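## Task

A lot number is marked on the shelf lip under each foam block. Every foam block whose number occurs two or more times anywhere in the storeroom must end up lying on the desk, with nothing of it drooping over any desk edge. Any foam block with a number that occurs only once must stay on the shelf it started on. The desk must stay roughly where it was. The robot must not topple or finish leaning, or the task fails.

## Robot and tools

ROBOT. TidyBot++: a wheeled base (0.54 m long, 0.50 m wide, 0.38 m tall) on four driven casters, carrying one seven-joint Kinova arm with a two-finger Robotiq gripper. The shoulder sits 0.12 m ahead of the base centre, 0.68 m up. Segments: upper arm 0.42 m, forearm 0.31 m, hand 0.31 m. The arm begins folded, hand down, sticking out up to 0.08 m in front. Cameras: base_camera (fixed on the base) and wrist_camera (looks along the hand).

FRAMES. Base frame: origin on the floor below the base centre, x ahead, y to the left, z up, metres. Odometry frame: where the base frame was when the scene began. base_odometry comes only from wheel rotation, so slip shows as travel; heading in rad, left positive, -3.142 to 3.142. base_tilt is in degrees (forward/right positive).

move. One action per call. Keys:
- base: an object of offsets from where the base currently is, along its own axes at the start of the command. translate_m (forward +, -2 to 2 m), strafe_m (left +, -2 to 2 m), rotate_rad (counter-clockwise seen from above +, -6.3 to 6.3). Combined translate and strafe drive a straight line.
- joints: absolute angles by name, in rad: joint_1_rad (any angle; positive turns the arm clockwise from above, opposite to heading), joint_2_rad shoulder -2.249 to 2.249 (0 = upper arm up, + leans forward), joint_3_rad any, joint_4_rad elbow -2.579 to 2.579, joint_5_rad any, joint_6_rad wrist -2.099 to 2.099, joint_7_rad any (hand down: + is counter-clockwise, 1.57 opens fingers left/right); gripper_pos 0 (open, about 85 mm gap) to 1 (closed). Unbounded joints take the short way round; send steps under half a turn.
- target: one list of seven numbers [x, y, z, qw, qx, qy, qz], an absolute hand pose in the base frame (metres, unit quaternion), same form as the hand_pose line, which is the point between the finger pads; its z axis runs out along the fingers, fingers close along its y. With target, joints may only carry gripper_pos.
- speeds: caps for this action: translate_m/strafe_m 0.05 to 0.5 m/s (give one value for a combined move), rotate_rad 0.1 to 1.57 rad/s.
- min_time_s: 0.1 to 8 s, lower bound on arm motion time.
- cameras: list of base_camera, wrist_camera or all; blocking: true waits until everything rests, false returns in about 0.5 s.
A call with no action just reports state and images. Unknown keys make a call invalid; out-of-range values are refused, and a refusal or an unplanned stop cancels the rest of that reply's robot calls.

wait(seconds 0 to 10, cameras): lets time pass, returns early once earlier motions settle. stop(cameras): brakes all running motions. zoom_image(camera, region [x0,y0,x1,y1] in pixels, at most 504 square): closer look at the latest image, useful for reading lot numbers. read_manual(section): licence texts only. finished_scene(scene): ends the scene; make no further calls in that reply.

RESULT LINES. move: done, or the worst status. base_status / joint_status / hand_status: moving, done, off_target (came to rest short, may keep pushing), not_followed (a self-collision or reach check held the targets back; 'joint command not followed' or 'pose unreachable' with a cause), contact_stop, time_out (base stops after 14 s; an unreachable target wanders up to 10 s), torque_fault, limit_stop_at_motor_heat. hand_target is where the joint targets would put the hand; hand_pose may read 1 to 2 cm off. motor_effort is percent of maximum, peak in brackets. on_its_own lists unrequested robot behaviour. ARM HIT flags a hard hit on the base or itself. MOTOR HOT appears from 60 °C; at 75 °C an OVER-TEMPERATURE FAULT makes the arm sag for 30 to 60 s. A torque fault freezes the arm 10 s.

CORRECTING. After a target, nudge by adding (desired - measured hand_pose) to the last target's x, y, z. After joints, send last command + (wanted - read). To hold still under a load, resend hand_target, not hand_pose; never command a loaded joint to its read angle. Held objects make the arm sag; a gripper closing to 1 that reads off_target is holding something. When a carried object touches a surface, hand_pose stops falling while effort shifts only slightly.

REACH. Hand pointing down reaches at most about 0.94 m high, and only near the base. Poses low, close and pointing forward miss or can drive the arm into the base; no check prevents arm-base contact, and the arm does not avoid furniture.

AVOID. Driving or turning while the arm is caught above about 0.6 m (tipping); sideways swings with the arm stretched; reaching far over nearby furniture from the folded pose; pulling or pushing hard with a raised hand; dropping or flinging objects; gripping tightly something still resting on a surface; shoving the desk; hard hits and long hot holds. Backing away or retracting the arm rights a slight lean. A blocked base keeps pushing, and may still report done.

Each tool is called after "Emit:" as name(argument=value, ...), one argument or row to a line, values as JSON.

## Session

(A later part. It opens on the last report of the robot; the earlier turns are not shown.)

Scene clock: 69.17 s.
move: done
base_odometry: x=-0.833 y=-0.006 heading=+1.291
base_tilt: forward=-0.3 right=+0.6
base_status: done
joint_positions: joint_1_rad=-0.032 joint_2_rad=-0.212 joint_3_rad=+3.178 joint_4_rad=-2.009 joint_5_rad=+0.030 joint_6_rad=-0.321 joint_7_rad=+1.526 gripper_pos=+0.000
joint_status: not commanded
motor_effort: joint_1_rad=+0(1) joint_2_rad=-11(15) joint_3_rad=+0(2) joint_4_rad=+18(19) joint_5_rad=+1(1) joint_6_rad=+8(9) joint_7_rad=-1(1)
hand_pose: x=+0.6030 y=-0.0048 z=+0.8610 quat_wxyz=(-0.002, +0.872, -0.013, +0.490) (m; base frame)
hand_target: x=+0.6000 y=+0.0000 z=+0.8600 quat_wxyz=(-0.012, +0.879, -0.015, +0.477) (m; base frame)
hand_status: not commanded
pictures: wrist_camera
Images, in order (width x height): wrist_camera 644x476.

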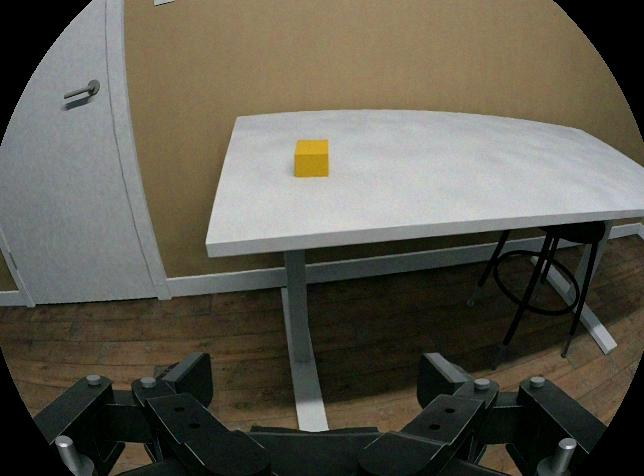

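Emit:
move(
  base={"rotate_rad": 1.571},
)

Emit:
move(
  base={"translate_m": 0.65, "strafe_m": 0.30},
  target=[0.70, 0.04, 0.66, 0.0423, 0.8713, -0.0763, 0.483],
  min_time_s=3,
  cameras=["all"],
)

Scene clock: 72.43 s.
move: done
base_odometry: x=-0.833 y=-0.006 heading=+2.862
base_tilt: forward=-0.3 right=+0.6
base_status: done
joint_positions: joint_1_rad=-0.026 joint_2_rad=-0.212 joint_3_rad=+3.168 joint_4_rad=-2.009 joint_5_rad=+0.030 joint_6_rad=-0.321 joint_7_rad=+1.526 gripper_pos=+0.000
joint_status: not commanded
motor_effort: joint_1_rad=-1(2) joint_2_rad=-11(13) joint_3_rad=+0(2) joint_4_rad=+19(19) joint_5_rad=+1(1) joint_6_rad=+8(8) joint_7_rad=+0(1)
hand_pose: x=+0.6029 y=-0.0026 z=+0.8610 quat_wxyz=(-0.002, +0.872, -0.011, +0.490) (m; base frame)
hand_target: x=+0.6000 y=+0.0000 z=+0.8600 quat_wxyz=(-0.012, +0.879, -0.015, +0.477) (m; base frame)
hand_status: not commanded
pictures: none

Scene clock: 76.07 s.
move: done
base_odometry: x=-1.541 y=-0.115 heading=+2.863
base_tilt: forward=-0.3 right=+0.6
base_status: done
joint_positions: joint_1_rad=-0.599 joint_2_rad=+0.332 joint_3_rad=+3.586 joint_4_rad=-2.128 joint_5_rad=-0.557 joint_6_rad=+0.302 joint_7_rad=+1.790 gripper_pos=+0.000
joint_status: not commanded
motor_effort: joint_1_rad=+0(1) joint_2_rad=-21(23) joint_3_rad=+3(3) joint_4_rad=+13(19) joint_5_rad=+1(2) joint_6_rad=+7(8) joint_7_rad=+0(1)
hand_pose: x=+0.7073 y=+0.0567 z=+0.6771 quat_wxyz=(+0.013, +0.872, -0.066, +0.484) (m; base frame)
hand_target: x=+0.7000 y=+0.0400 z=+0.6600 quat_wxyz=(+0.042, +0.871, -0.076, +0.483) (m; base frame)
hand_status: done (0.025 m and 3.5 deg from the pose sent, 0.227 m and 9.1 deg at the start)
pictures: base_camera, wrist_camera
Images, in order (width x height): base_camera 644x364, wrist_camera 644x476.

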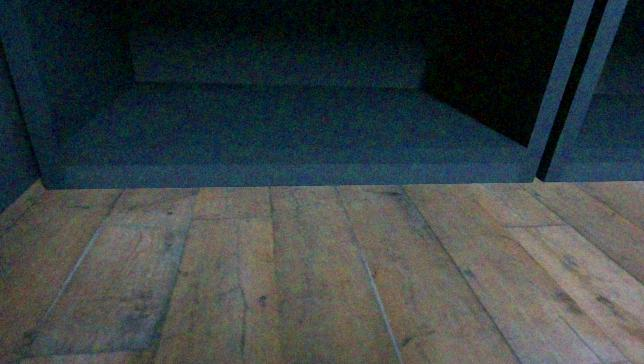

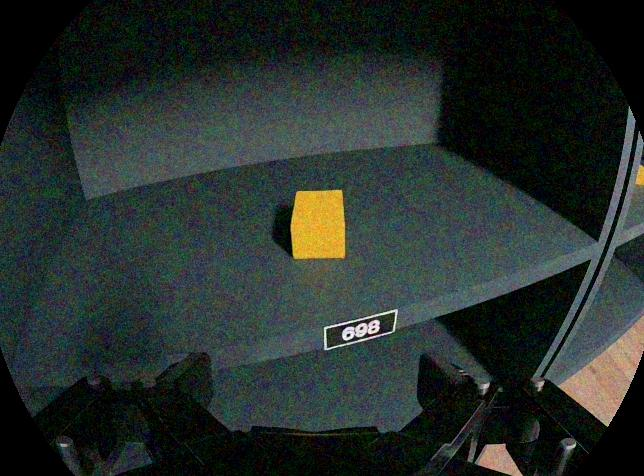

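Emit:
move(
  base={"translate_m": 0.21, "strafe_m": -0.022},
  speeds={"translate_m": 0.2},
  target=[0.70, 0.04, 0.575, 0.0423, 0.8713, -0.0763, 0.483],
  min_time_s=2,
  cameras=["wrist_camera"],
)

Scene clock: 79.13 s.
move: done
base_odometry: x=-1.737 y=-0.036 heading=+2.863
base_tilt: forward=-0.3 right=+0.6
base_status: done
joint_positions: joint_1_rad=-0.466 joint_2_rad=+0.534 joint_3_rad=+3.412 joint_4_rad=-2.206 joint_5_rad=-0.517 joint_6_rad=+0.579 joint_7_rad=+1.640 gripper_pos=+0.000
joint_status: not commanded
motor_effort: joint_1_rad=+0(1) joint_2_rad=-25(26) joint_3_rad=+3(4) joint_4_rad=+10(15) joint_5_rad=+1(2) joint_6_rad=+7(9) joint_7_rad=+0(1)
hand_pose: x=+0.7053 y=+0.0399 z=+0.5925 quat_wxyz=(+0.040, +0.870, -0.094, +0.483) (m; base frame)
hand_target: x=+0.7000 y=+0.0400 z=+0.5750 quat_wxyz=(+0.042, +0.871, -0.076, +0.483) (m; base frame)
hand_status: done (0.018 m and 2.0 deg from the pose sent, 0.104 m and 3.5 deg at the start)
pictures: wrist_camera
Images, in order (width x height): wrist_camera 644x476.

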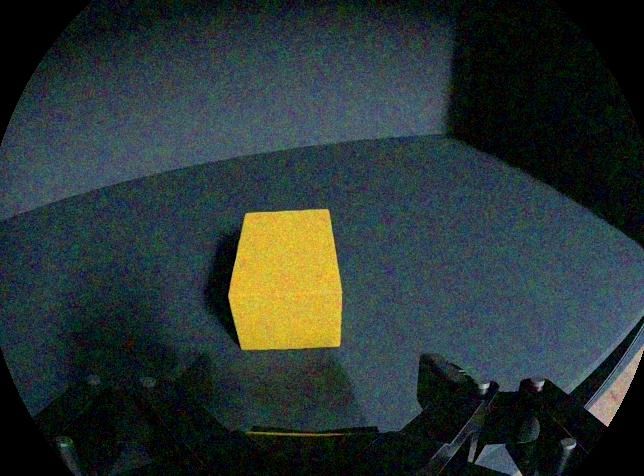

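Emit:
move(
  base={"translate_m": 0.003, "strafe_m": 0.018},
  speeds={"strafe_m": 0.1},
  target=[0.70, 0.04, 0.563, 0.0423, 0.8713, -0.0763, 0.483],
  min_time_s=0.8,
)

Emit:
move(
  base={"translate_m": 0.095, "strafe_m": -0.0185},
  speeds={"translate_m": 0.12},
  cameras=["wrist_camera"],
)

Scene clock: 80.67 s.
move: done
base_odometry: x=-1.745 y=-0.052 heading=+2.863
base_tilt: forward=-0.3 right=+0.6
base_status: done
joint_positions: joint_1_rad=-0.453 joint_2_rad=+0.566 joint_3_rad=+3.401 joint_4_rad=-2.213 joint_5_rad=-0.503 joint_6_rad=+0.615 joint_7_rad=+1.614 gripper_pos=+0.000
joint_status: not commanded
motor_effort: joint_1_rad=+0(2) joint_2_rad=-25(26) joint_3_rad=+3(3) joint_4_rad=+9(10) joint_5_rad=+1(2) joint_6_rad=+8(8) joint_7_rad=+0(1)
hand_pose: x=+0.7055 y=+0.0362 z=+0.5815 quat_wxyz=(+0.043, +0.869, -0.096, +0.484) (m; base frame)
hand_target: x=+0.7000 y=+0.0400 z=+0.5630 quat_wxyz=(+0.042, +0.871, -0.076, +0.483) (m; base frame)
hand_status: done (0.020 m and 2.3 deg from the pose sent, 0.030 m and 2.0 deg at the start)
pictures: none

Scene clock: 82.07 s.
move: done
base_odometry: x=-1.831 y=-0.009 heading=+2.863
base_tilt: forward=-0.3 right=+0.6
base_status: done
joint_positions: joint_1_rad=-0.450 joint_2_rad=+0.569 joint_3_rad=+3.399 joint_4_rad=-2.218 joint_5_rad=-0.502 joint_6_rad=+0.619 joint_7_rad=+1.614 gripper_pos=+0.000
joint_status: not commanded
motor_effort: joint_1_rad=+0(1) joint_2_rad=-24(26) joint_3_rad=+3(3) joint_4_rad=+9(11) joint_5_rad=+1(1) joint_6_rad=+8(8) joint_7_rad=+0(0)
hand_pose: x=+0.7035 y=+0.0348 z=+0.5787 quat_wxyz=(+0.044, +0.870, -0.096, +0.482) (m; base frame)
hand_target: x=+0.7000 y=+0.0400 z=+0.5630 quat_wxyz=(+0.042, +0.871, -0.076, +0.483) (m; base frame)
hand_status: not commanded
pictures: wrist_camera
Images, in order (width x height): wrist_camera 644x476.

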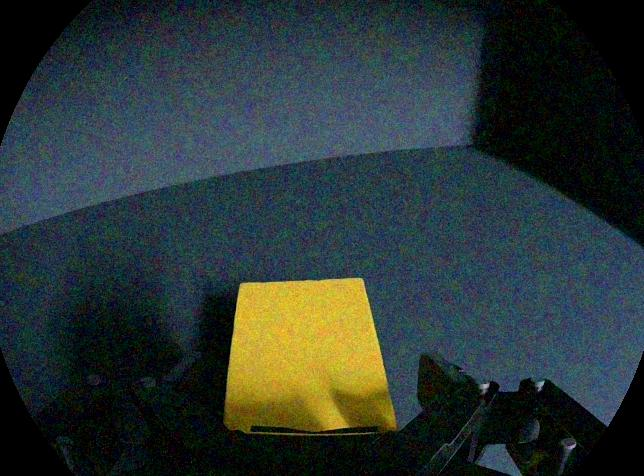

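Emit:
move(
  joints={"gripper_pos": 0.58},
)

Emit:
move(
  target=[0.70, 0.04, 0.65, 0.0423, 0.8713, -0.0763, 0.483],
  min_time_s=1.5,
  cameras=["wrist_camera"],
)

Emit:
move(
  base={"translate_m": -0.6, "strafe_m": -0.3},
  speeds={"translate_m": 0.4},
  cameras=["wrist_camera"],
)

Scene clock: 83.13 s.
move: off_target
base_odometry: x=-1.831 y=-0.009 heading=+2.863
base_tilt: forward=-0.3 right=+0.6
base_status: not commanded
joint_positions: joint_1_rad=-0.450 joint_2_rad=+0.570 joint_3_rad=+3.399 joint_4_rad=-2.218 joint_5_rad=-0.502 joint_6_rad=+0.624 joint_7_rad=+1.613 gripper_pos=+0.400
joint_status: gripper_pos off_target (ended at +0.400, target +0.580)
motor_effort: joint_1_rad=+0(1) joint_2_rad=-24(26) joint_3_rad=+2(3) joint_4_rad=+8(9) joint_5_rad=+1(1) joint_6_rad=+8(8) joint_7_rad=+0(0)
hand_pose: x=+0.7042 y=+0.0346 z=+0.5797 quat_wxyz=(+0.045, +0.869, -0.096, +0.484) (m; base frame)
hand_target: x=+0.7000 y=+0.0400 z=+0.5630 quat_wxyz=(+0.042, +0.871, -0.076, +0.483) (m; base frame)
hand_status: not commanded
pictures: none

Scene clock: 85.23 s.
move: done
base_odometry: x=-1.831 y=-0.009 heading=+2.863
base_tilt: forward=-0.3 right=+0.6
base_status: not commanded
joint_positions: joint_1_rad=-0.565 joint_2_rad=+0.403 joint_3_rad=+3.545 joint_4_rad=-2.201 joint_5_rad=-0.531 joint_6_rad=+0.455 joint_7_rad=+1.755 gripper_pos=+0.400
joint_status: not commanded
motor_effort: joint_1_rad=+0(1) joint_2_rad=-23(26) joint_3_rad=+3(3) joint_4_rad=+11(12) joint_5_rad=+1(2) joint_6_rad=+8(9) joint_7_rad=+0(1)
hand_pose: x=+0.6989 y=+0.0371 z=+0.6451 quat_wxyz=(+0.049, +0.868, -0.064, +0.491) (m; base frame)
hand_target: x=+0.7000 y=+0.0400 z=+0.6500 quat_wxyz=(+0.042, +0.871, -0.076, +0.483) (m; base frame)
hand_status: done (0.006 m and 1.9 deg from the pose sent, 0.071 m and 2.3 deg at the start)
pictures: wrist_camera
Images, in order (width x height): wrist_camera 644x476.

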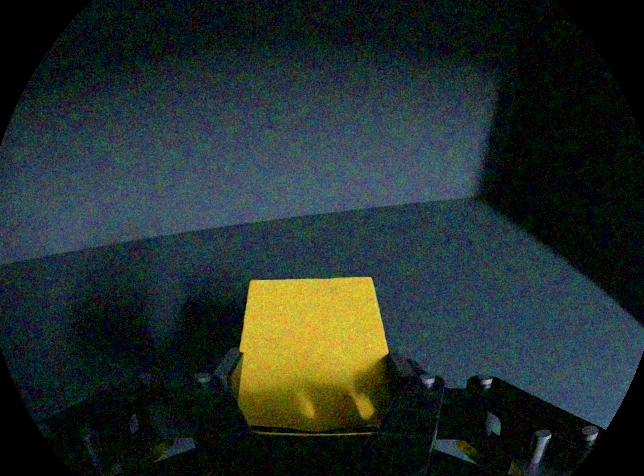

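Scene clock: 88.07 s.
move: done
base_odometry: x=-1.172 y=+0.115 heading=+2.863
base_tilt: forward=-0.3 right=+0.6
base_status: done
joint_positions: joint_1_rad=-0.569 joint_2_rad=+0.400 joint_3_rad=+3.546 joint_4_rad=-2.197 joint_5_rad=-0.531 joint_6_rad=+0.452 joint_7_rad=+1.755 gripper_pos=+0.400
joint_status: not commanded
motor_effort: joint_1_rad=-1(1) joint_2_rad=-22(25) joint_3_rad=+3(4) joint_4_rad=+12(13) joint_5_rad=+1(2) joint_6_rad=+8(9) joint_7_rad=+0(1)
hand_pose: x=+0.7004 y=+0.0397 z=+0.6477 quat_wxyz=(+0.047, +0.867, -0.063, +0.493) (m; base frame)
hand_target: x=+0.7000 y=+0.0400 z=+0.6500 quat_wxyz=(+0.042, +0.871, -0.076, +0.483) (m; base frame)
hand_status: not commanded
pictures: wrist_camera
Images, in order (width x height): wrist_camera 644x476.

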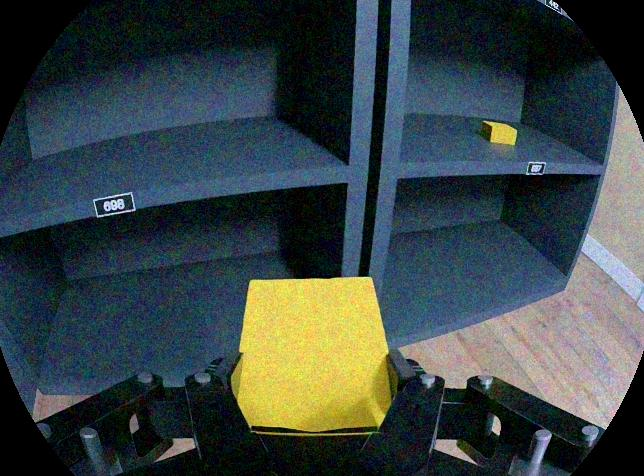

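Emit:
move(
)

Scene clock: 89.27 s.
Motor temperatures (°C): [37 35 30 37 40 37 42]
base_odometry: x=-1.172 y=+0.115 heading=+2.863
base_tilt: forward=-0.3 right=+0.6
base_status: done
joint_positions: joint_1_rad=-0.569 joint_2_rad=+0.400 joint_3_rad=+3.546 joint_4_rad=-2.197 joint_5_rad=-0.531 joint_6_rad=+0.452 joint_7_rad=+1.755 gripper_pos=+0.400
joint_status: not commanded
motor_effort: joint_1_rad=+0(1) joint_2_rad=-22(25) joint_3_rad=+3(4) joint_4_rad=+11(13) joint_5_rad=+1(2) joint_6_rad=+8(9) joint_7_rad=+0(1)
hand_pose: x=+0.7004 y=+0.0397 z=+0.6477 quat_wxyz=(+0.047, +0.867, -0.063, +0.493) (m; base frame)
hand_target: x=+0.7000 y=+0.0400 z=+0.6500 quat_wxyz=(+0.042, +0.871, -0.076, +0.483) (m; base frame)
hand_status: not commanded
pictures: base_camera, wrist_camera
Images, in order (width x height): base_camera 644x364, wrist_camera 644x476.

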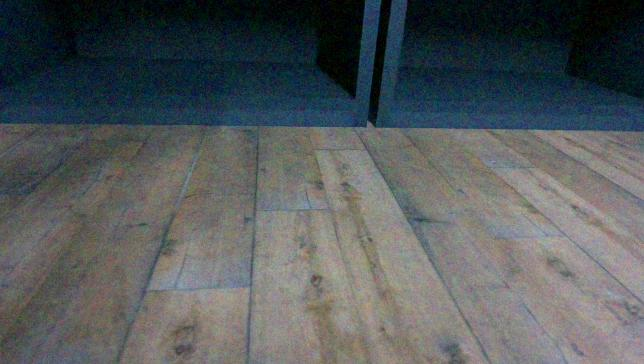

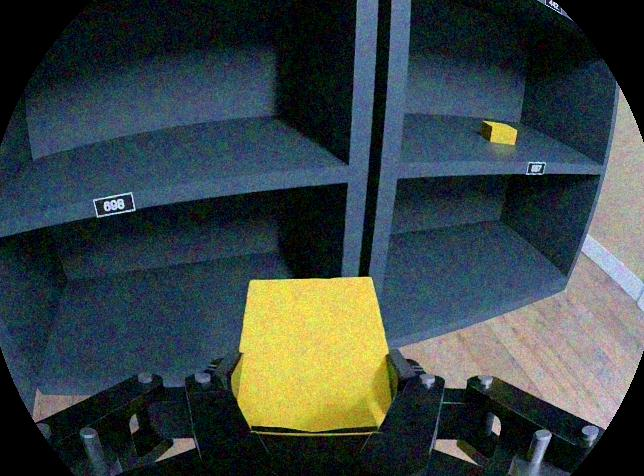

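Emit:
move(
  base={"rotate_rad": -1.571},
  joints={"joint_1_rad": 0, "joint_2_rad": -0.22, "joint_3_rad": 3.15, "joint_4_rad": -2.0, "joint_5_rad": 0.03, "joint_6_rad": -0.36, "joint_7_rad": 1.57},
  speeds={"rotate_rad": 0.9},
  cameras=["all"],
)

Scene clock: 92.40 s.
move: done
base_odometry: x=-1.172 y=+0.115 heading=+1.293
base_tilt: forward=-0.3 right=+0.6
base_status: done
joint_positions: joint_1_rad=-0.011 joint_2_rad=-0.204 joint_3_rad=+3.163 joint_4_rad=-2.029 joint_5_rad=-0.039 joint_6_rad=-0.304 joint_7_rad=+1.613 gripper_pos=+0.400
joint_status: all done
motor_effort: joint_1_rad=+0(3) joint_2_rad=-11(25) joint_3_rad=+1(5) joint_4_rad=+19(19) joint_5_rad=+1(2) joint_6_rad=+8(9) joint_7_rad=+0(1)
hand_pose: x=+0.6021 y=-0.0008 z=+0.8499 quat_wxyz=(-0.003, +0.875, +0.000, +0.485) (m; base frame)
hand_target: x=+0.5970 y=-0.0062 z=+0.8594 quat_wxyz=(+0.012, +0.877, +0.005, +0.480) (m; base frame)
hand_status: not commanded
pictures: base_camera, wrist_camera
Images, in order (width x height): base_camera 644x364, wrist_camera 644x476.

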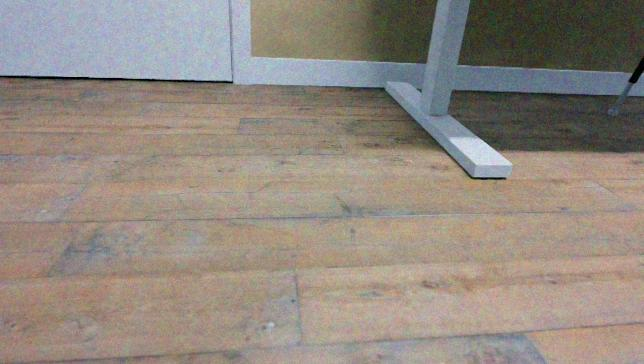

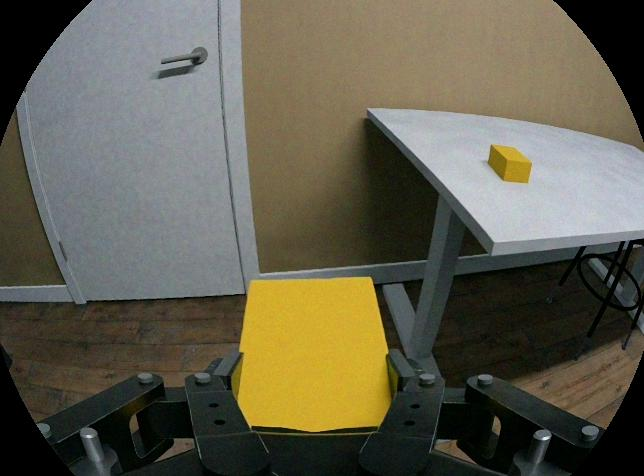

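Emit:
move(
  base={"translate_m": 0.524, "strafe_m": -0.558},
  speeds={"translate_m": 0.35},
  cameras=["all"],
)

Emit:
move(
  target=[0.60, 0, 0.775, -0.012, 0.879, -0.015, 0.477],
  min_time_s=1.5,
  cameras=["all"],
)

Scene clock: 95.93 s.
move: done
base_odometry: x=-0.492 y=+0.466 heading=+1.293
base_tilt: forward=-0.3 right=+0.6
base_status: done
joint_positions: joint_1_rad=-0.010 joint_2_rad=-0.213 joint_3_rad=+3.157 joint_4_rad=-2.028 joint_5_rad=-0.038 joint_6_rad=-0.308 joint_7_rad=+1.613 gripper_pos=+0.400
joint_status: not commanded
motor_effort: joint_1_rad=+0(2) joint_2_rad=-11(15) joint_3_rad=+0(2) joint_4_rad=+18(20) joint_5_rad=+1(1) joint_6_rad=+8(9) joint_7_rad=+0(1)
hand_pose: x=+0.6004 y=+0.0021 z=+0.8539 quat_wxyz=(-0.004, +0.873, +0.003, +0.488) (m; base frame)
hand_target: x=+0.5970 y=-0.0062 z=+0.8594 quat_wxyz=(+0.012, +0.877, +0.005, +0.480) (m; base frame)
hand_status: not commanded
pictures: base_camera, wrist_camera
Images, in order (width x height): base_camera 644x364, wrist_camera 644x476.

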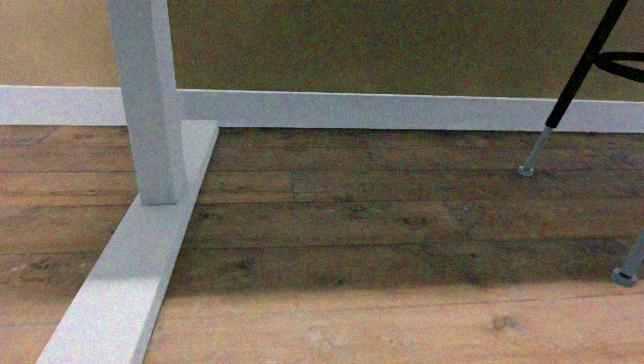

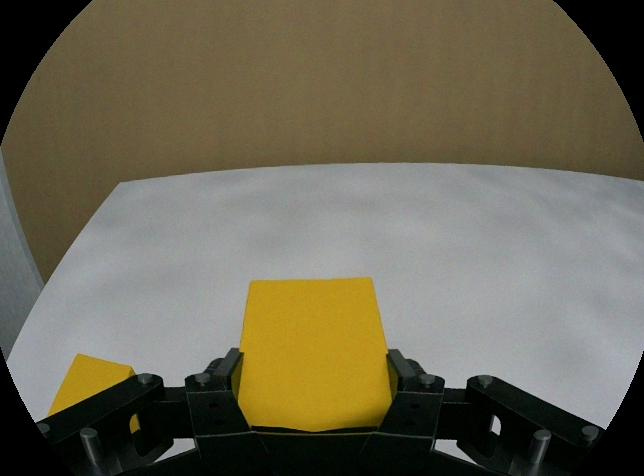

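Scene clock: 98.03 s.
move: done
base_odometry: x=-0.492 y=+0.466 heading=+1.293
base_tilt: forward=-0.3 right=+0.6
base_status: not commanded
joint_positions: joint_1_rad=-0.065 joint_2_rad=-0.158 joint_3_rad=+3.213 joint_4_rad=-2.178 joint_5_rad=-0.038 joint_6_rad=-0.128 joint_7_rad=+1.613 gripper_pos=+0.400
joint_status: not commanded
motor_effort: joint_1_rad=+0(1) joint_2_rad=-12(13) joint_3_rad=+0(1) joint_4_rad=+17(19) joint_5_rad=+1(1) joint_6_rad=+8(9) joint_7_rad=+0(1)
hand_pose: x=+0.5978 y=-0.0008 z=+0.7908 quat_wxyz=(-0.005, +0.879, -0.002, +0.476) (m; base frame)
hand_target: x=+0.6000 y=+0.0000 z=+0.7750 quat_wxyz=(-0.012, +0.879, -0.015, +0.477) (m; base frame)
hand_status: done (0.016 m and 1.8 deg from the pose sent, 0.079 m and 2.7 deg at the start)
pictures: base_camera, wrist_camera
Images, in order (width x height): base_camera 644x364, wrist_camera 644x476.

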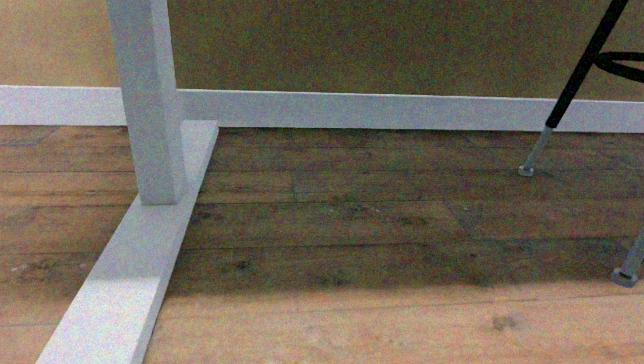

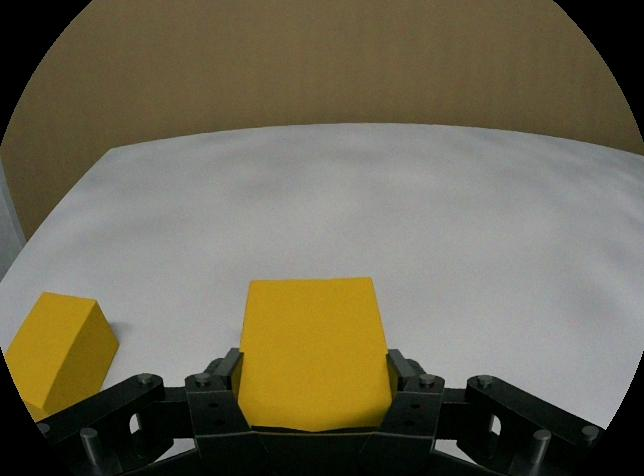

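Emit:
move(
  target=[0.60, 0, 0.757, -0.012, 0.879, -0.015, 0.477],
  min_time_s=0.6,
)

Emit:
move(
  target=[0.60, 0, 0.747, -0.012, 0.879, -0.015, 0.477],
  min_time_s=0.5,
)

Emit:
move(
  target=[0.60, 0, 0.739, -0.012, 0.879, -0.015, 0.477],
  min_time_s=0.5,
  cameras=["wrist_camera"],
)

Scene clock: 99.33 s.
move: done
base_odometry: x=-0.492 y=+0.466 heading=+1.293
base_tilt: forward=-0.3 right=+0.6
base_status: not commanded
joint_positions: joint_1_rad=-0.112 joint_2_rad=-0.131 joint_3_rad=+3.259 joint_4_rad=-2.223 joint_5_rad=-0.038 joint_6_rad=-0.056 joint_7_rad=+1.591 gripper_pos=+0.400
joint_status: not commanded
motor_effort: joint_1_rad=+0(1) joint_2_rad=-12(13) joint_3_rad=+0(0) joint_4_rad=+17(18) joint_5_rad=+1(1) joint_6_rad=+8(9) joint_7_rad=+0(1)
hand_pose: x=+0.5990 y=-0.0011 z=+0.7721 quat_wxyz=(-0.011, +0.879, -0.012, +0.476) (m; base frame)
hand_target: x=+0.6000 y=+0.0000 z=+0.7570 quat_wxyz=(-0.012, +0.879, -0.015, +0.477) (m; base frame)
hand_status: done (0.015 m and 0.4 deg from the pose sent, 0.034 m and 1.8 deg at the start)
pictures: none

Scene clock: 100.13 s.
move: done
base_odometry: x=-0.492 y=+0.466 heading=+1.293
base_tilt: forward=-0.3 right=+0.6
base_status: not commanded
joint_positions: joint_1_rad=-0.124 joint_2_rad=-0.118 joint_3_rad=+3.271 joint_4_rad=-2.244 joint_5_rad=-0.017 joint_6_rad=-0.011 joint_7_rad=+1.545 gripper_pos=+0.400
joint_status: not commanded
motor_effort: joint_1_rad=+0(1) joint_2_rad=-12(13) joint_3_rad=+0(0) joint_4_rad=+17(18) joint_5_rad=+1(1) joint_6_rad=+7(8) joint_7_rad=+0(1)
hand_pose: x=+0.6008 y=-0.0022 z=+0.7664 quat_wxyz=(-0.016, +0.877, -0.025, +0.480) (m; base frame)
hand_target: x=+0.6000 y=+0.0000 z=+0.7470 quat_wxyz=(-0.012, +0.879, -0.015, +0.477) (m; base frame)
hand_status: done (0.019 m and 1.3 deg from the pose sent, 0.025 m and 0.4 deg at the start)
pictures: none

Scene clock: 100.93 s.
move: done
base_odometry: x=-0.492 y=+0.466 heading=+1.293
base_tilt: forward=-0.3 right=+0.6
base_status: not commanded
joint_positions: joint_1_rad=-0.123 joint_2_rad=-0.114 joint_3_rad=+3.271 joint_4_rad=-2.259 joint_5_rad=+0.019 joint_6_rad=+0.023 joint_7_rad=+1.503 gripper_pos=+0.400
joint_status: not commanded
motor_effort: joint_1_rad=-1(1) joint_2_rad=-10(12) joint_3_rad=-1(1) joint_4_rad=+15(17) joint_5_rad=+0(1) joint_6_rad=+8(8) joint_7_rad=+0(1)
hand_pose: x=+0.6019 y=-0.0022 z=+0.7660 quat_wxyz=(-0.017, +0.872, -0.027, +0.488) (m; base frame)
hand_target: x=+0.6000 y=+0.0000 z=+0.7390 quat_wxyz=(-0.012, +0.879, -0.015, +0.477) (m; base frame)
hand_status: done (0.027 m and 2.1 deg from the pose sent, 0.027 m and 1.3 deg at the start)
pictures: wrist_camera
Images, in order (width x height): wrist_camera 644x476.

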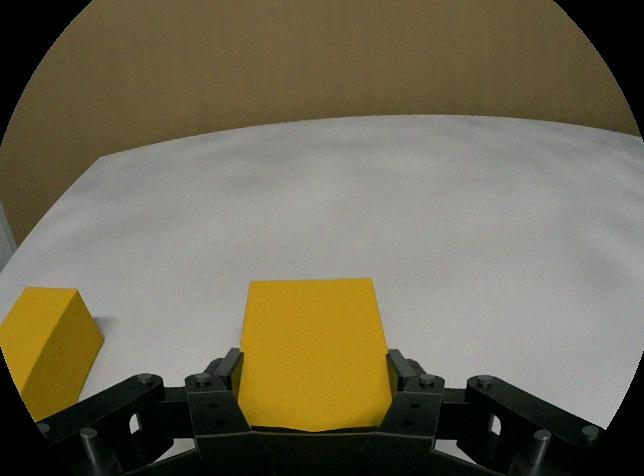

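Emit:
move(
  joints={"gripper_pos": 0.0},
  cameras=["wrist_camera"],
)

Emit:
move(
  target=[0.56, 0, 0.86, -0.012, 0.879, -0.015, 0.477],
  cameras=["wrist_camera"],
)

Scene clock: 101.97 s.
move: done
base_odometry: x=-0.492 y=+0.466 heading=+1.293
base_tilt: forward=-0.3 right=+0.6
base_status: not commanded
joint_positions: joint_1_rad=-0.123 joint_2_rad=-0.098 joint_3_rad=+3.271 joint_4_rad=-2.264 joint_5_rad=+0.019 joint_6_rad=+0.024 joint_7_rad=+1.501 gripper_pos=+0.000
joint_status: all done
motor_effort: joint_1_rad=+0(2) joint_2_rad=-12(14) joint_3_rad=+0(1) joint_4_rad=+16(17) joint_5_rad=+1(1) joint_6_rad=+7(8) joint_7_rad=+0(1)
hand_pose: x=+0.6017 y=-0.0020 z=+0.7560 quat_wxyz=(-0.016, +0.877, -0.027, +0.479) (m; base frame)
hand_target: x=+0.6000 y=+0.0000 z=+0.7390 quat_wxyz=(-0.012, +0.879, -0.015, +0.477) (m; base frame)
hand_status: not commanded
pictures: wrist_camera
Images, in order (width x height): wrist_camera 644x476.

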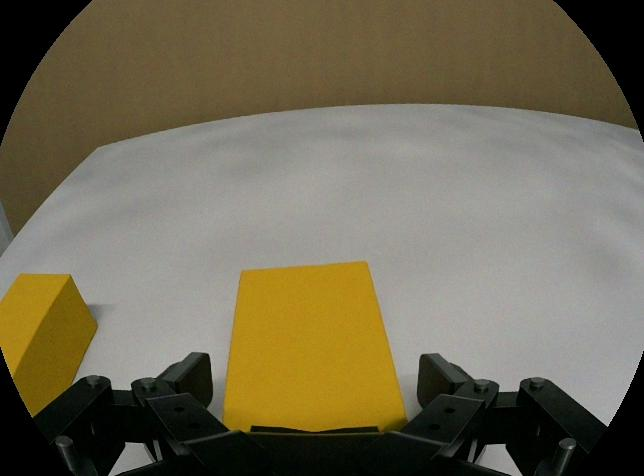

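Scene clock: 103.60 s.
move: done
base_odometry: x=-0.492 y=+0.466 heading=+1.293
base_tilt: forward=-0.3 right=+0.6
base_status: not commanded
joint_positions: joint_1_rad=-0.031 joint_2_rad=-0.310 joint_3_rad=+3.178 joint_4_rad=-2.074 joint_5_rad=+0.019 joint_6_rad=-0.351 joint_7_rad=+1.525 gripper_pos=+0.000
joint_status: not commanded
motor_effort: joint_1_rad=+0(1) joint_2_rad=-9(15) joint_3_rad=+0(1) joint_4_rad=+18(19) joint_5_rad=+1(1) joint_6_rad=+8(9) joint_7_rad=+0(1)
hand_pose: x=+0.5658 y=-0.0044 z=+0.8608 quat_wxyz=(-0.008, +0.871, -0.018, +0.491) (m; base frame)
hand_target: x=+0.5600 y=+0.0000 z=+0.8600 quat_wxyz=(-0.012, +0.879, -0.015, +0.477) (m; base frame)
hand_status: done (0.007 m and 1.9 deg from the pose sent, 0.112 m and 1.5 deg at the start)
pictures: wrist_camera
Images, in order (width x height): wrist_camera 644x476.

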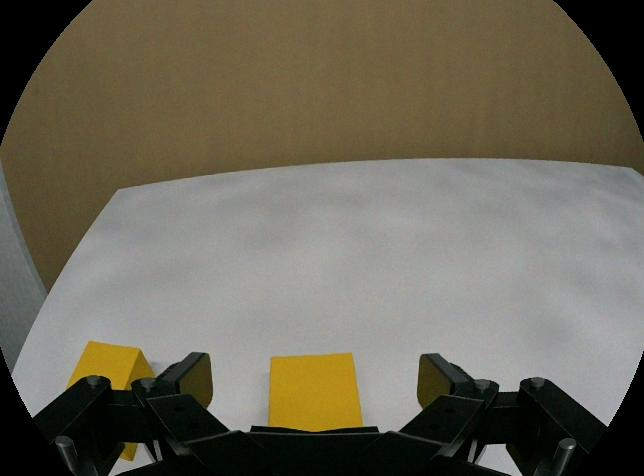

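Emit:
move(
  base={"translate_m": -0.42},
  joints={"joint_1_rad": 0, "joint_2_rad": -0.8, "joint_3_rad": 3.14, "joint_4_rad": -2.51, "joint_5_rad": 0, "joint_6_rad": -0.1, "joint_7_rad": 1.57},
)

Emit:
move(
  base={"rotate_rad": -1.574},
  joints={"joint_1_rad": 0.5},
  cameras=["all"],
)

Scene clock: 106.20 s.
move: done
base_odometry: x=-0.607 y=+0.063 heading=+1.293
base_tilt: forward=-0.4 right=+0.6
base_status: done
joint_positions: joint_1_rad=-0.020 joint_2_rad=-0.791 joint_3_rad=+3.156 joint_4_rad=-2.468 joint_5_rad=+0.019 joint_6_rad=-0.167 joint_7_rad=+1.527 gripper_pos=+0.000
joint_status: all done
motor_effort: joint_1_rad=-1(2) joint_2_rad=+4(12) joint_3_rad=+1(1) joint_4_rad=+20(21) joint_5_rad=+1(2) joint_6_rad=+9(10) joint_7_rad=+0(1)
hand_pose: x=+0.4323 y=+0.0014 z=+0.8602 quat_wxyz=(-0.013, +0.797, -0.010, +0.604) (m; base frame)
hand_target: x=+0.4309 y=+0.0019 z=+0.8576 quat_wxyz=(+0.000, +0.786, +0.000, +0.618) (m; base frame)
hand_status: not commanded
pictures: none

Scene clock: 108.50 s.
move: done
base_odometry: x=-0.607 y=+0.062 heading=-0.280
base_tilt: forward=-0.4 right=+0.6
base_status: done
joint_positions: joint_1_rad=+0.486 joint_2_rad=-0.791 joint_3_rad=+3.153 joint_4_rad=-2.468 joint_5_rad=+0.019 joint_6_rad=-0.164 joint_7_rad=+1.527 gripper_pos=+0.000
joint_status: all done
motor_effort: joint_1_rad=+0(2) joint_2_rad=+4(4) joint_3_rad=+1(2) joint_4_rad=+20(20) joint_5_rad=+1(1) joint_6_rad=+9(9) joint_7_rad=+0(1)
hand_pose: x=+0.3946 y=-0.1494 z=+0.8609 quat_wxyz=(+0.139, +0.769, -0.207, +0.589) (m; base frame)
hand_target: x=+0.3936 y=-0.1479 z=+0.8576 quat_wxyz=(+0.153, +0.762, -0.194, +0.599) (m; base frame)
hand_status: not commanded
pictures: base_camera, wrist_camera
Images, in order (width x height): base_camera 644x364, wrist_camera 644x476.

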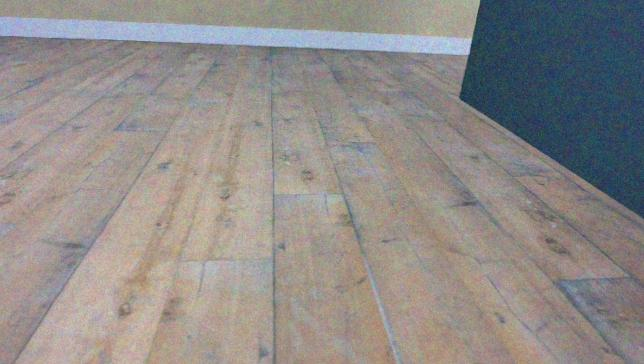

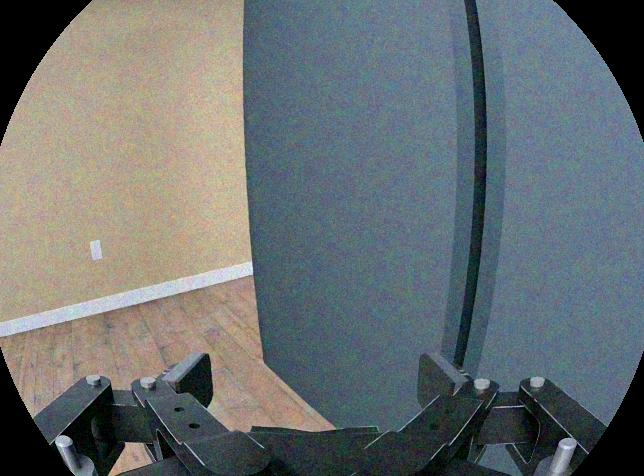

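Emit:
move(
  base={"translate_m": 1.1, "strafe_m": 0.06},
  joints={"joint_1_rad": 0.3},
  cameras=["all"],
)

Scene clock: 113.73 s.
move: done
base_odometry: x=+0.467 y=-0.184 heading=-0.281
base_tilt: forward=-0.3 right=+0.6
base_status: done
joint_positions: joint_1_rad=+0.317 joint_2_rad=-0.792 joint_3_rad=+3.153 joint_4_rad=-2.469 joint_5_rad=+0.019 joint_6_rad=-0.163 joint_7_rad=+1.527 gripper_pos=+0.000
joint_status: all done
motor_effort: joint_1_rad=+0(1) joint_2_rad=+3(5) joint_3_rad=+1(1) joint_4_rad=+19(20) joint_5_rad=+0(1) joint_6_rad=+9(10) joint_7_rad=+0(1)
hand_pose: x=+0.4157 y=-0.1009 z=+0.8614 quat_wxyz=(+0.089, +0.783, -0.142, +0.599) (m; base frame)
hand_target: x=+0.4175 y=-0.0904 z=+0.8576 quat_wxyz=(+0.092, +0.778, -0.117, +0.611) (m; base frame)
hand_status: not commanded
pictures: base_camera, wrist_camera
Images, in order (width x height): base_camera 644x364, wrist_camera 644x476.

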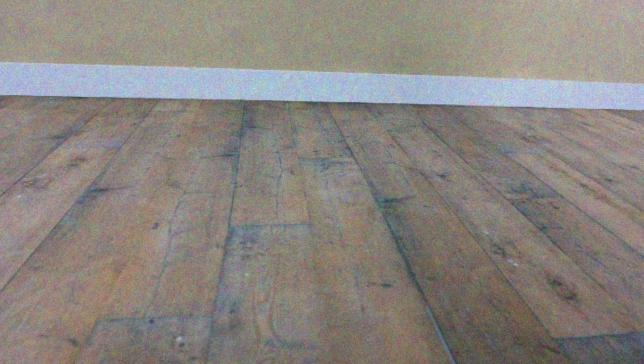

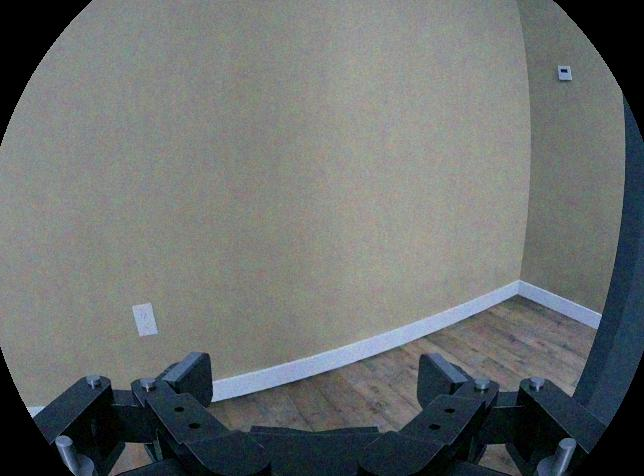

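Emit:
move(
  base={"translate_m": 0.7, "strafe_m": 0.2, "rotate_rad": -1.571},
  joints={"joint_1_rad": 0},
  speeds={"rotate_rad": 0.8},
  cameras=["all"],
)

Scene clock: 117.43 s.
move: done
base_odometry: x=+1.195 y=-0.186 heading=-1.852
base_tilt: forward=-0.4 right=+0.6
base_status: done
joint_positions: joint_1_rad=+0.017 joint_2_rad=-0.792 joint_3_rad=+3.151 joint_4_rad=-2.469 joint_5_rad=+0.019 joint_6_rad=-0.163 joint_7_rad=+1.527 gripper_pos=+0.000
joint_status: all done
motor_effort: joint_1_rad=+0(2) joint_2_rad=+4(6) joint_3_rad=+1(2) joint_4_rad=+19(20) joint_5_rad=+1(1) joint_6_rad=+9(10) joint_7_rad=+0(1)
hand_pose: x=+0.4322 y=-0.0082 z=+0.8615 quat_wxyz=(-0.002, +0.795, -0.022, +0.606) (m; base frame)
hand_target: x=+0.4309 y=+0.0019 z=+0.8576 quat_wxyz=(+0.000, +0.786, +0.000, +0.618) (m; base frame)
hand_status: not commanded
pictures: base_camera, wrist_camera
Images, in order (width x height): base_camera 644x364, wrist_camera 644x476.

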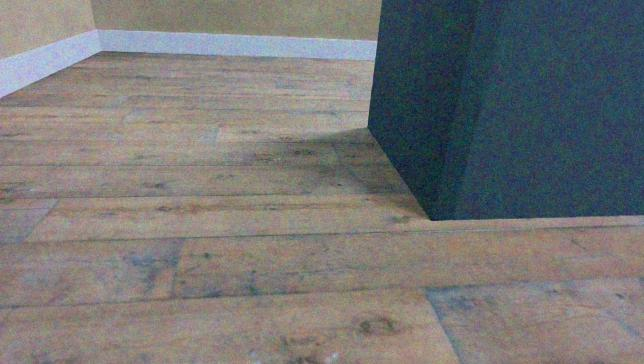

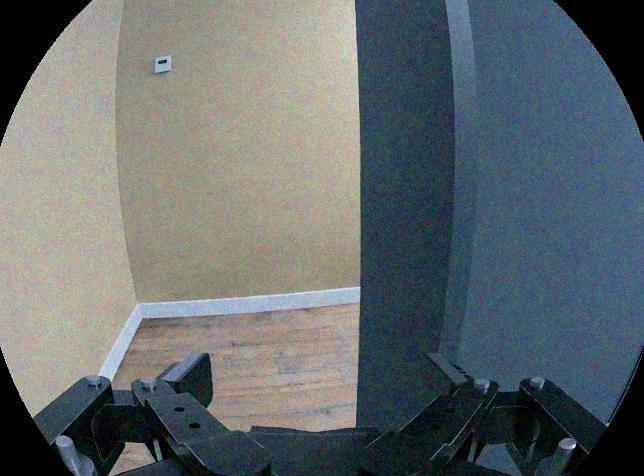

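Emit:
move(
  base={"strafe_m": 0.36},
)

Emit:
move(
  base={"translate_m": 1.25},
  speeds={"translate_m": 0.4},
  cameras=["all"],
)

Scene clock: 120.53 s.
move: done
base_odometry: x=+1.541 y=-0.286 heading=-1.852
base_tilt: forward=-0.3 right=+0.6
base_status: done
joint_positions: joint_1_rad=+0.016 joint_2_rad=-0.792 joint_3_rad=+3.147 joint_4_rad=-2.469 joint_5_rad=+0.019 joint_6_rad=-0.163 joint_7_rad=+1.527 gripper_pos=+0.000
joint_status: not commanded
motor_effort: joint_1_rad=+0(1) joint_2_rad=+4(5) joint_3_rad=+1(2) joint_4_rad=+19(20) joint_5_rad=+1(1) joint_6_rad=+9(9) joint_7_rad=+0(1)
hand_pose: x=+0.4322 y=-0.0067 z=+0.8615 quat_wxyz=(-0.002, +0.795, -0.020, +0.606) (m; base frame)
hand_target: x=+0.4309 y=+0.0019 z=+0.8576 quat_wxyz=(+0.000, +0.786, +0.000, +0.618) (m; base frame)
hand_status: not commanded
pictures: none

Scene clock: 124.80 s.
move: done
base_odometry: x=+1.194 y=-1.487 heading=-1.852
base_tilt: forward=-0.4 right=+0.6
base_status: done
joint_positions: joint_1_rad=+0.016 joint_2_rad=-0.793 joint_3_rad=+3.147 joint_4_rad=-2.469 joint_5_rad=+0.019 joint_6_rad=-0.162 joint_7_rad=+1.527 gripper_pos=+0.000
joint_status: not commanded
motor_effort: joint_1_rad=+0(1) joint_2_rad=+4(6) joint_3_rad=+1(1) joint_4_rad=+19(20) joint_5_rad=+1(1) joint_6_rad=+9(10) joint_7_rad=+0(1)
hand_pose: x=+0.4321 y=-0.0067 z=+0.8619 quat_wxyz=(-0.002, +0.795, -0.020, +0.607) (m; base frame)
hand_target: x=+0.4309 y=+0.0019 z=+0.8576 quat_wxyz=(+0.000, +0.786, +0.000, +0.618) (m; base frame)
hand_status: not commanded
pictures: base_camera, wrist_camera
Images, in order (width x height): base_camera 644x364, wrist_camera 644x476.

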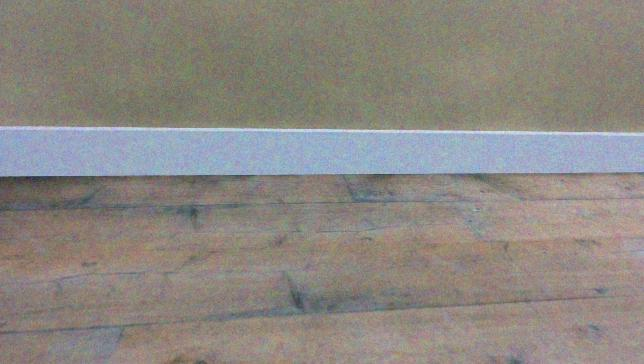

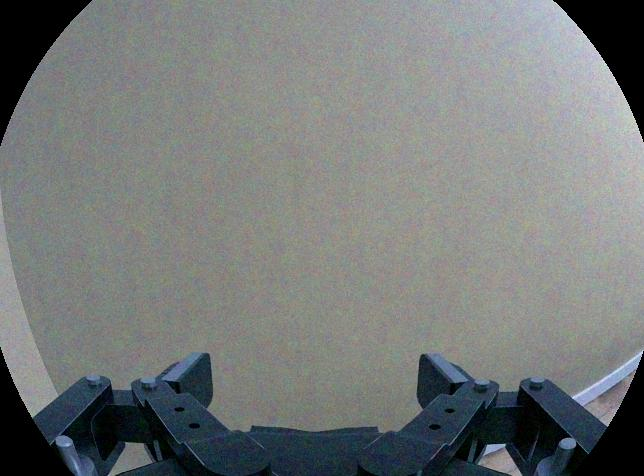

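Emit:
move(
  joints={"joint_1_rad": 1.3},
  cameras=["all"],
)

Scene clock: 127.57 s.
move: done
base_odometry: x=+1.194 y=-1.487 heading=-1.852
base_tilt: forward=-0.3 right=+0.6
base_status: not commanded
joint_positions: joint_1_rad=+1.282 joint_2_rad=-0.793 joint_3_rad=+3.147 joint_4_rad=-2.469 joint_5_rad=+0.019 joint_6_rad=-0.162 joint_7_rad=+1.527 gripper_pos=+0.000
joint_status: all done
motor_effort: joint_1_rad=+0(3) joint_2_rad=+4(5) joint_3_rad=+1(1) joint_4_rad=+20(20) joint_5_rad=+1(1) joint_6_rad=+8(10) joint_7_rad=+0(1)
hand_pose: x=+0.2068 y=-0.3006 z=+0.8619 quat_wxyz=(+0.357, +0.629, -0.486, +0.490) (m; base frame)
hand_target: x=+0.2043 y=-0.3000 z=+0.8576 quat_wxyz=(+0.374, +0.626, -0.476, +0.492) (m; base frame)
hand_status: not commanded
pictures: base_camera, wrist_camera
Images, in order (width x height): base_camera 644x364, wrist_camera 644x476.

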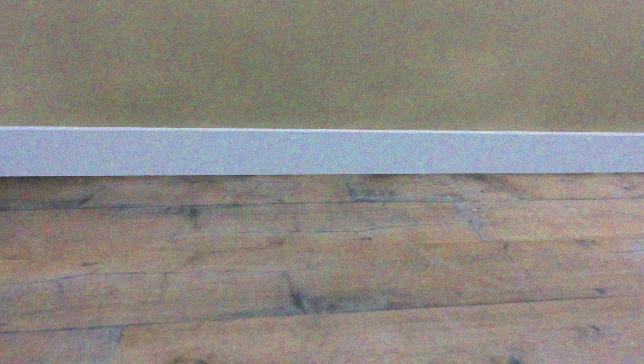

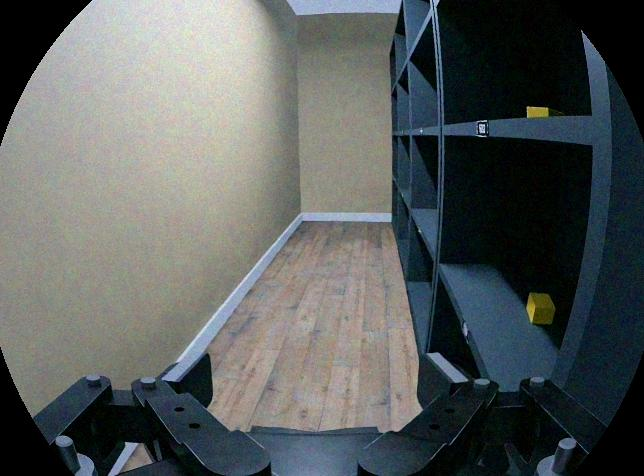

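Emit:
zoom_image(
  camera="wrist_camera",
  region=[380, 60, 560, 190],
)

Emit:
zoom_image(
  camera="wrist_camera",
  region=[380, 190, 580, 350],
)

Scaled by 2.800.

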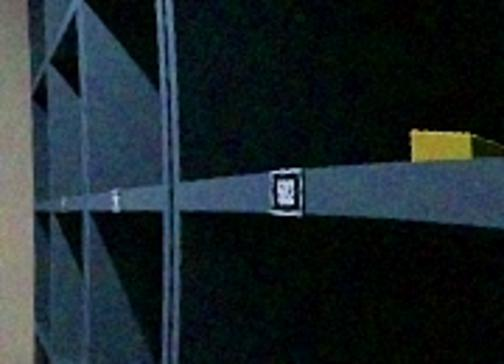

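Scaled by 2.520.

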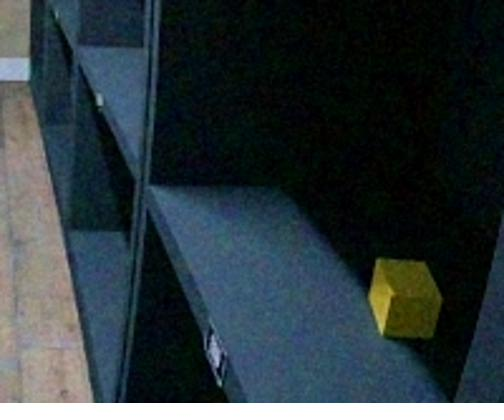

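Emit:
move(
  base={"rotate_rad": 3.143},
  joints={"joint_1_rad": 0, "joint_6_rad": 1.5},
  cameras=["base_camera"],
)

Scene clock: 132.90 s.
move: done
base_odometry: x=+1.194 y=-1.487 heading=+1.291
base_tilt: forward=-0.4 right=+0.6
base_status: done
joint_positions: joint_1_rad=+0.017 joint_2_rad=-0.793 joint_3_rad=+3.147 joint_4_rad=-2.470 joint_5_rad=+0.019 joint_6_rad=+1.444 joint_7_rad=+1.527 gripper_pos=+0.000
joint_status: all done
motor_effort: joint_1_rad=-1(3) joint_2_rad=+7(8) joint_3_rad=+1(2) joint_4_rad=+15(20) joint_5_rad=+1(1) joint_6_rad=+3(10) joint_7_rad=+0(1)
hand_pose: x=+0.2038 y=+0.0034 z=+1.2467 quat_wxyz=(-0.012, +0.116, +0.004, +0.993) (m; base frame)
hand_target: x=+0.1933 y=+0.0021 z=+1.2358 quat_wxyz=(-0.001, +0.105, +0.001, +0.994) (m; base frame)
hand_status: not commanded
pictures: base_camera
Images, in order (width x height): base_camera 644x364.

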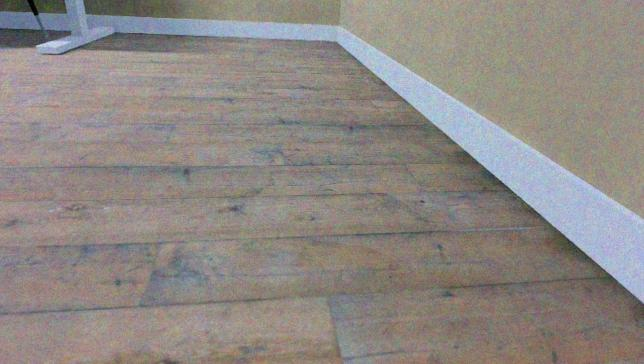

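Emit:
move(
  base={"translate_m": -0.51},
  speeds={"translate_m": 0.4},
)

Emit:
move(
  base={"strafe_m": 0.25},
  joints={"joint_1_rad": -1.0, "joint_6_rad": -0.15},
  cameras=["all"],
)

Scene clock: 135.73 s.
move: done
base_odometry: x=+1.053 y=-1.977 heading=+1.292
base_tilt: forward=-0.4 right=+0.6
base_status: done
joint_positions: joint_1_rad=+0.017 joint_2_rad=-0.793 joint_3_rad=+3.147 joint_4_rad=-2.471 joint_5_rad=+0.019 joint_6_rad=+1.451 joint_7_rad=+1.527 gripper_pos=+0.000
joint_status: not commanded
motor_effort: joint_1_rad=-1(1) joint_2_rad=+8(10) joint_3_rad=+1(1) joint_4_rad=+16(17) joint_5_rad=+1(1) joint_6_rad=+2(3) joint_7_rad=+0(1)
hand_pose: x=+0.2019 y=+0.0034 z=+1.2466 quat_wxyz=(-0.012, +0.113, +0.004, +0.993) (m; base frame)
hand_target: x=+0.1933 y=+0.0021 z=+1.2358 quat_wxyz=(-0.001, +0.105, +0.001, +0.994) (m; base frame)
hand_status: not commanded
pictures: none

Scene clock: 138.53 s.
move: done
base_odometry: x=+0.813 y=-1.908 heading=+1.292
base_tilt: forward=-0.3 right=+0.6
base_status: done
joint_positions: joint_1_rad=-0.982 joint_2_rad=-0.793 joint_3_rad=+3.145 joint_4_rad=-2.471 joint_5_rad=+0.019 joint_6_rad=-0.091 joint_7_rad=+1.527 gripper_pos=+0.000
joint_status: all done
motor_effort: joint_1_rad=+0(2) joint_2_rad=+3(8) joint_3_rad=+1(2) joint_4_rad=+20(21) joint_5_rad=+1(2) joint_6_rad=+8(11) joint_7_rad=+0(1)
hand_pose: x=+0.2961 y=+0.2641 z=+0.8820 quat_wxyz=(-0.305, +0.688, +0.354, +0.555) (m; base frame)
hand_target: x=+0.2838 y=+0.2600 z=+0.8426 quat_wxyz=(-0.287, +0.703, +0.385, +0.525) (m; base frame)
hand_status: not commanded
pictures: base_camera, wrist_camera
Images, in order (width x height): base_camera 644x364, wrist_camera 644x476.

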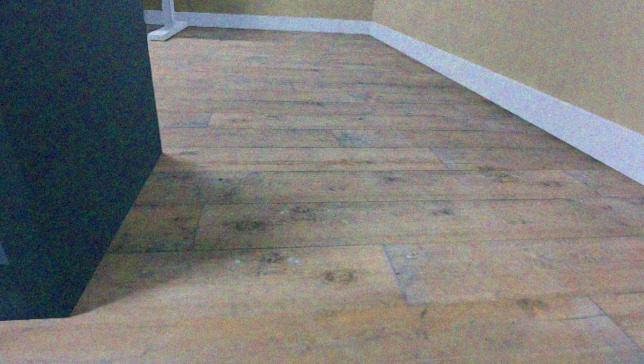

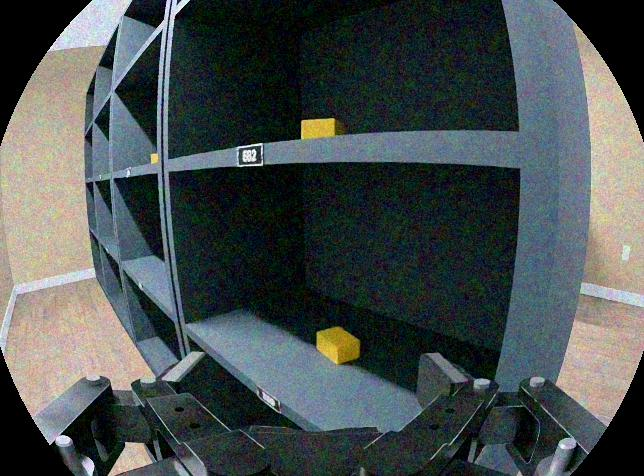

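Emit:
zoom_image(
  camera="wrist_camera",
  region=[220, 130, 290, 185],
)

Emit:
zoom_image(
  camera="wrist_camera",
  region=[240, 370, 300, 420],
)

Emit:
zoom_image(
  camera="wrist_camera",
  region=[75, 140, 185, 300],
)

Scaled by 7.200.

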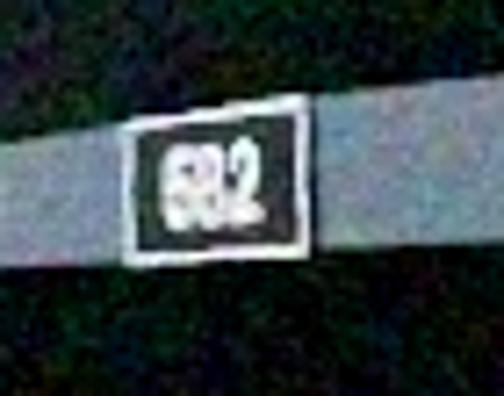

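Scaled by 8.400.

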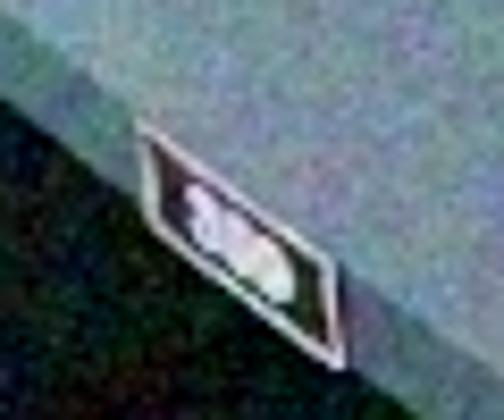

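Scaled by 3.150.

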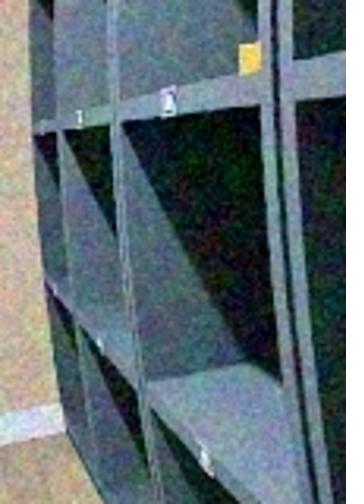

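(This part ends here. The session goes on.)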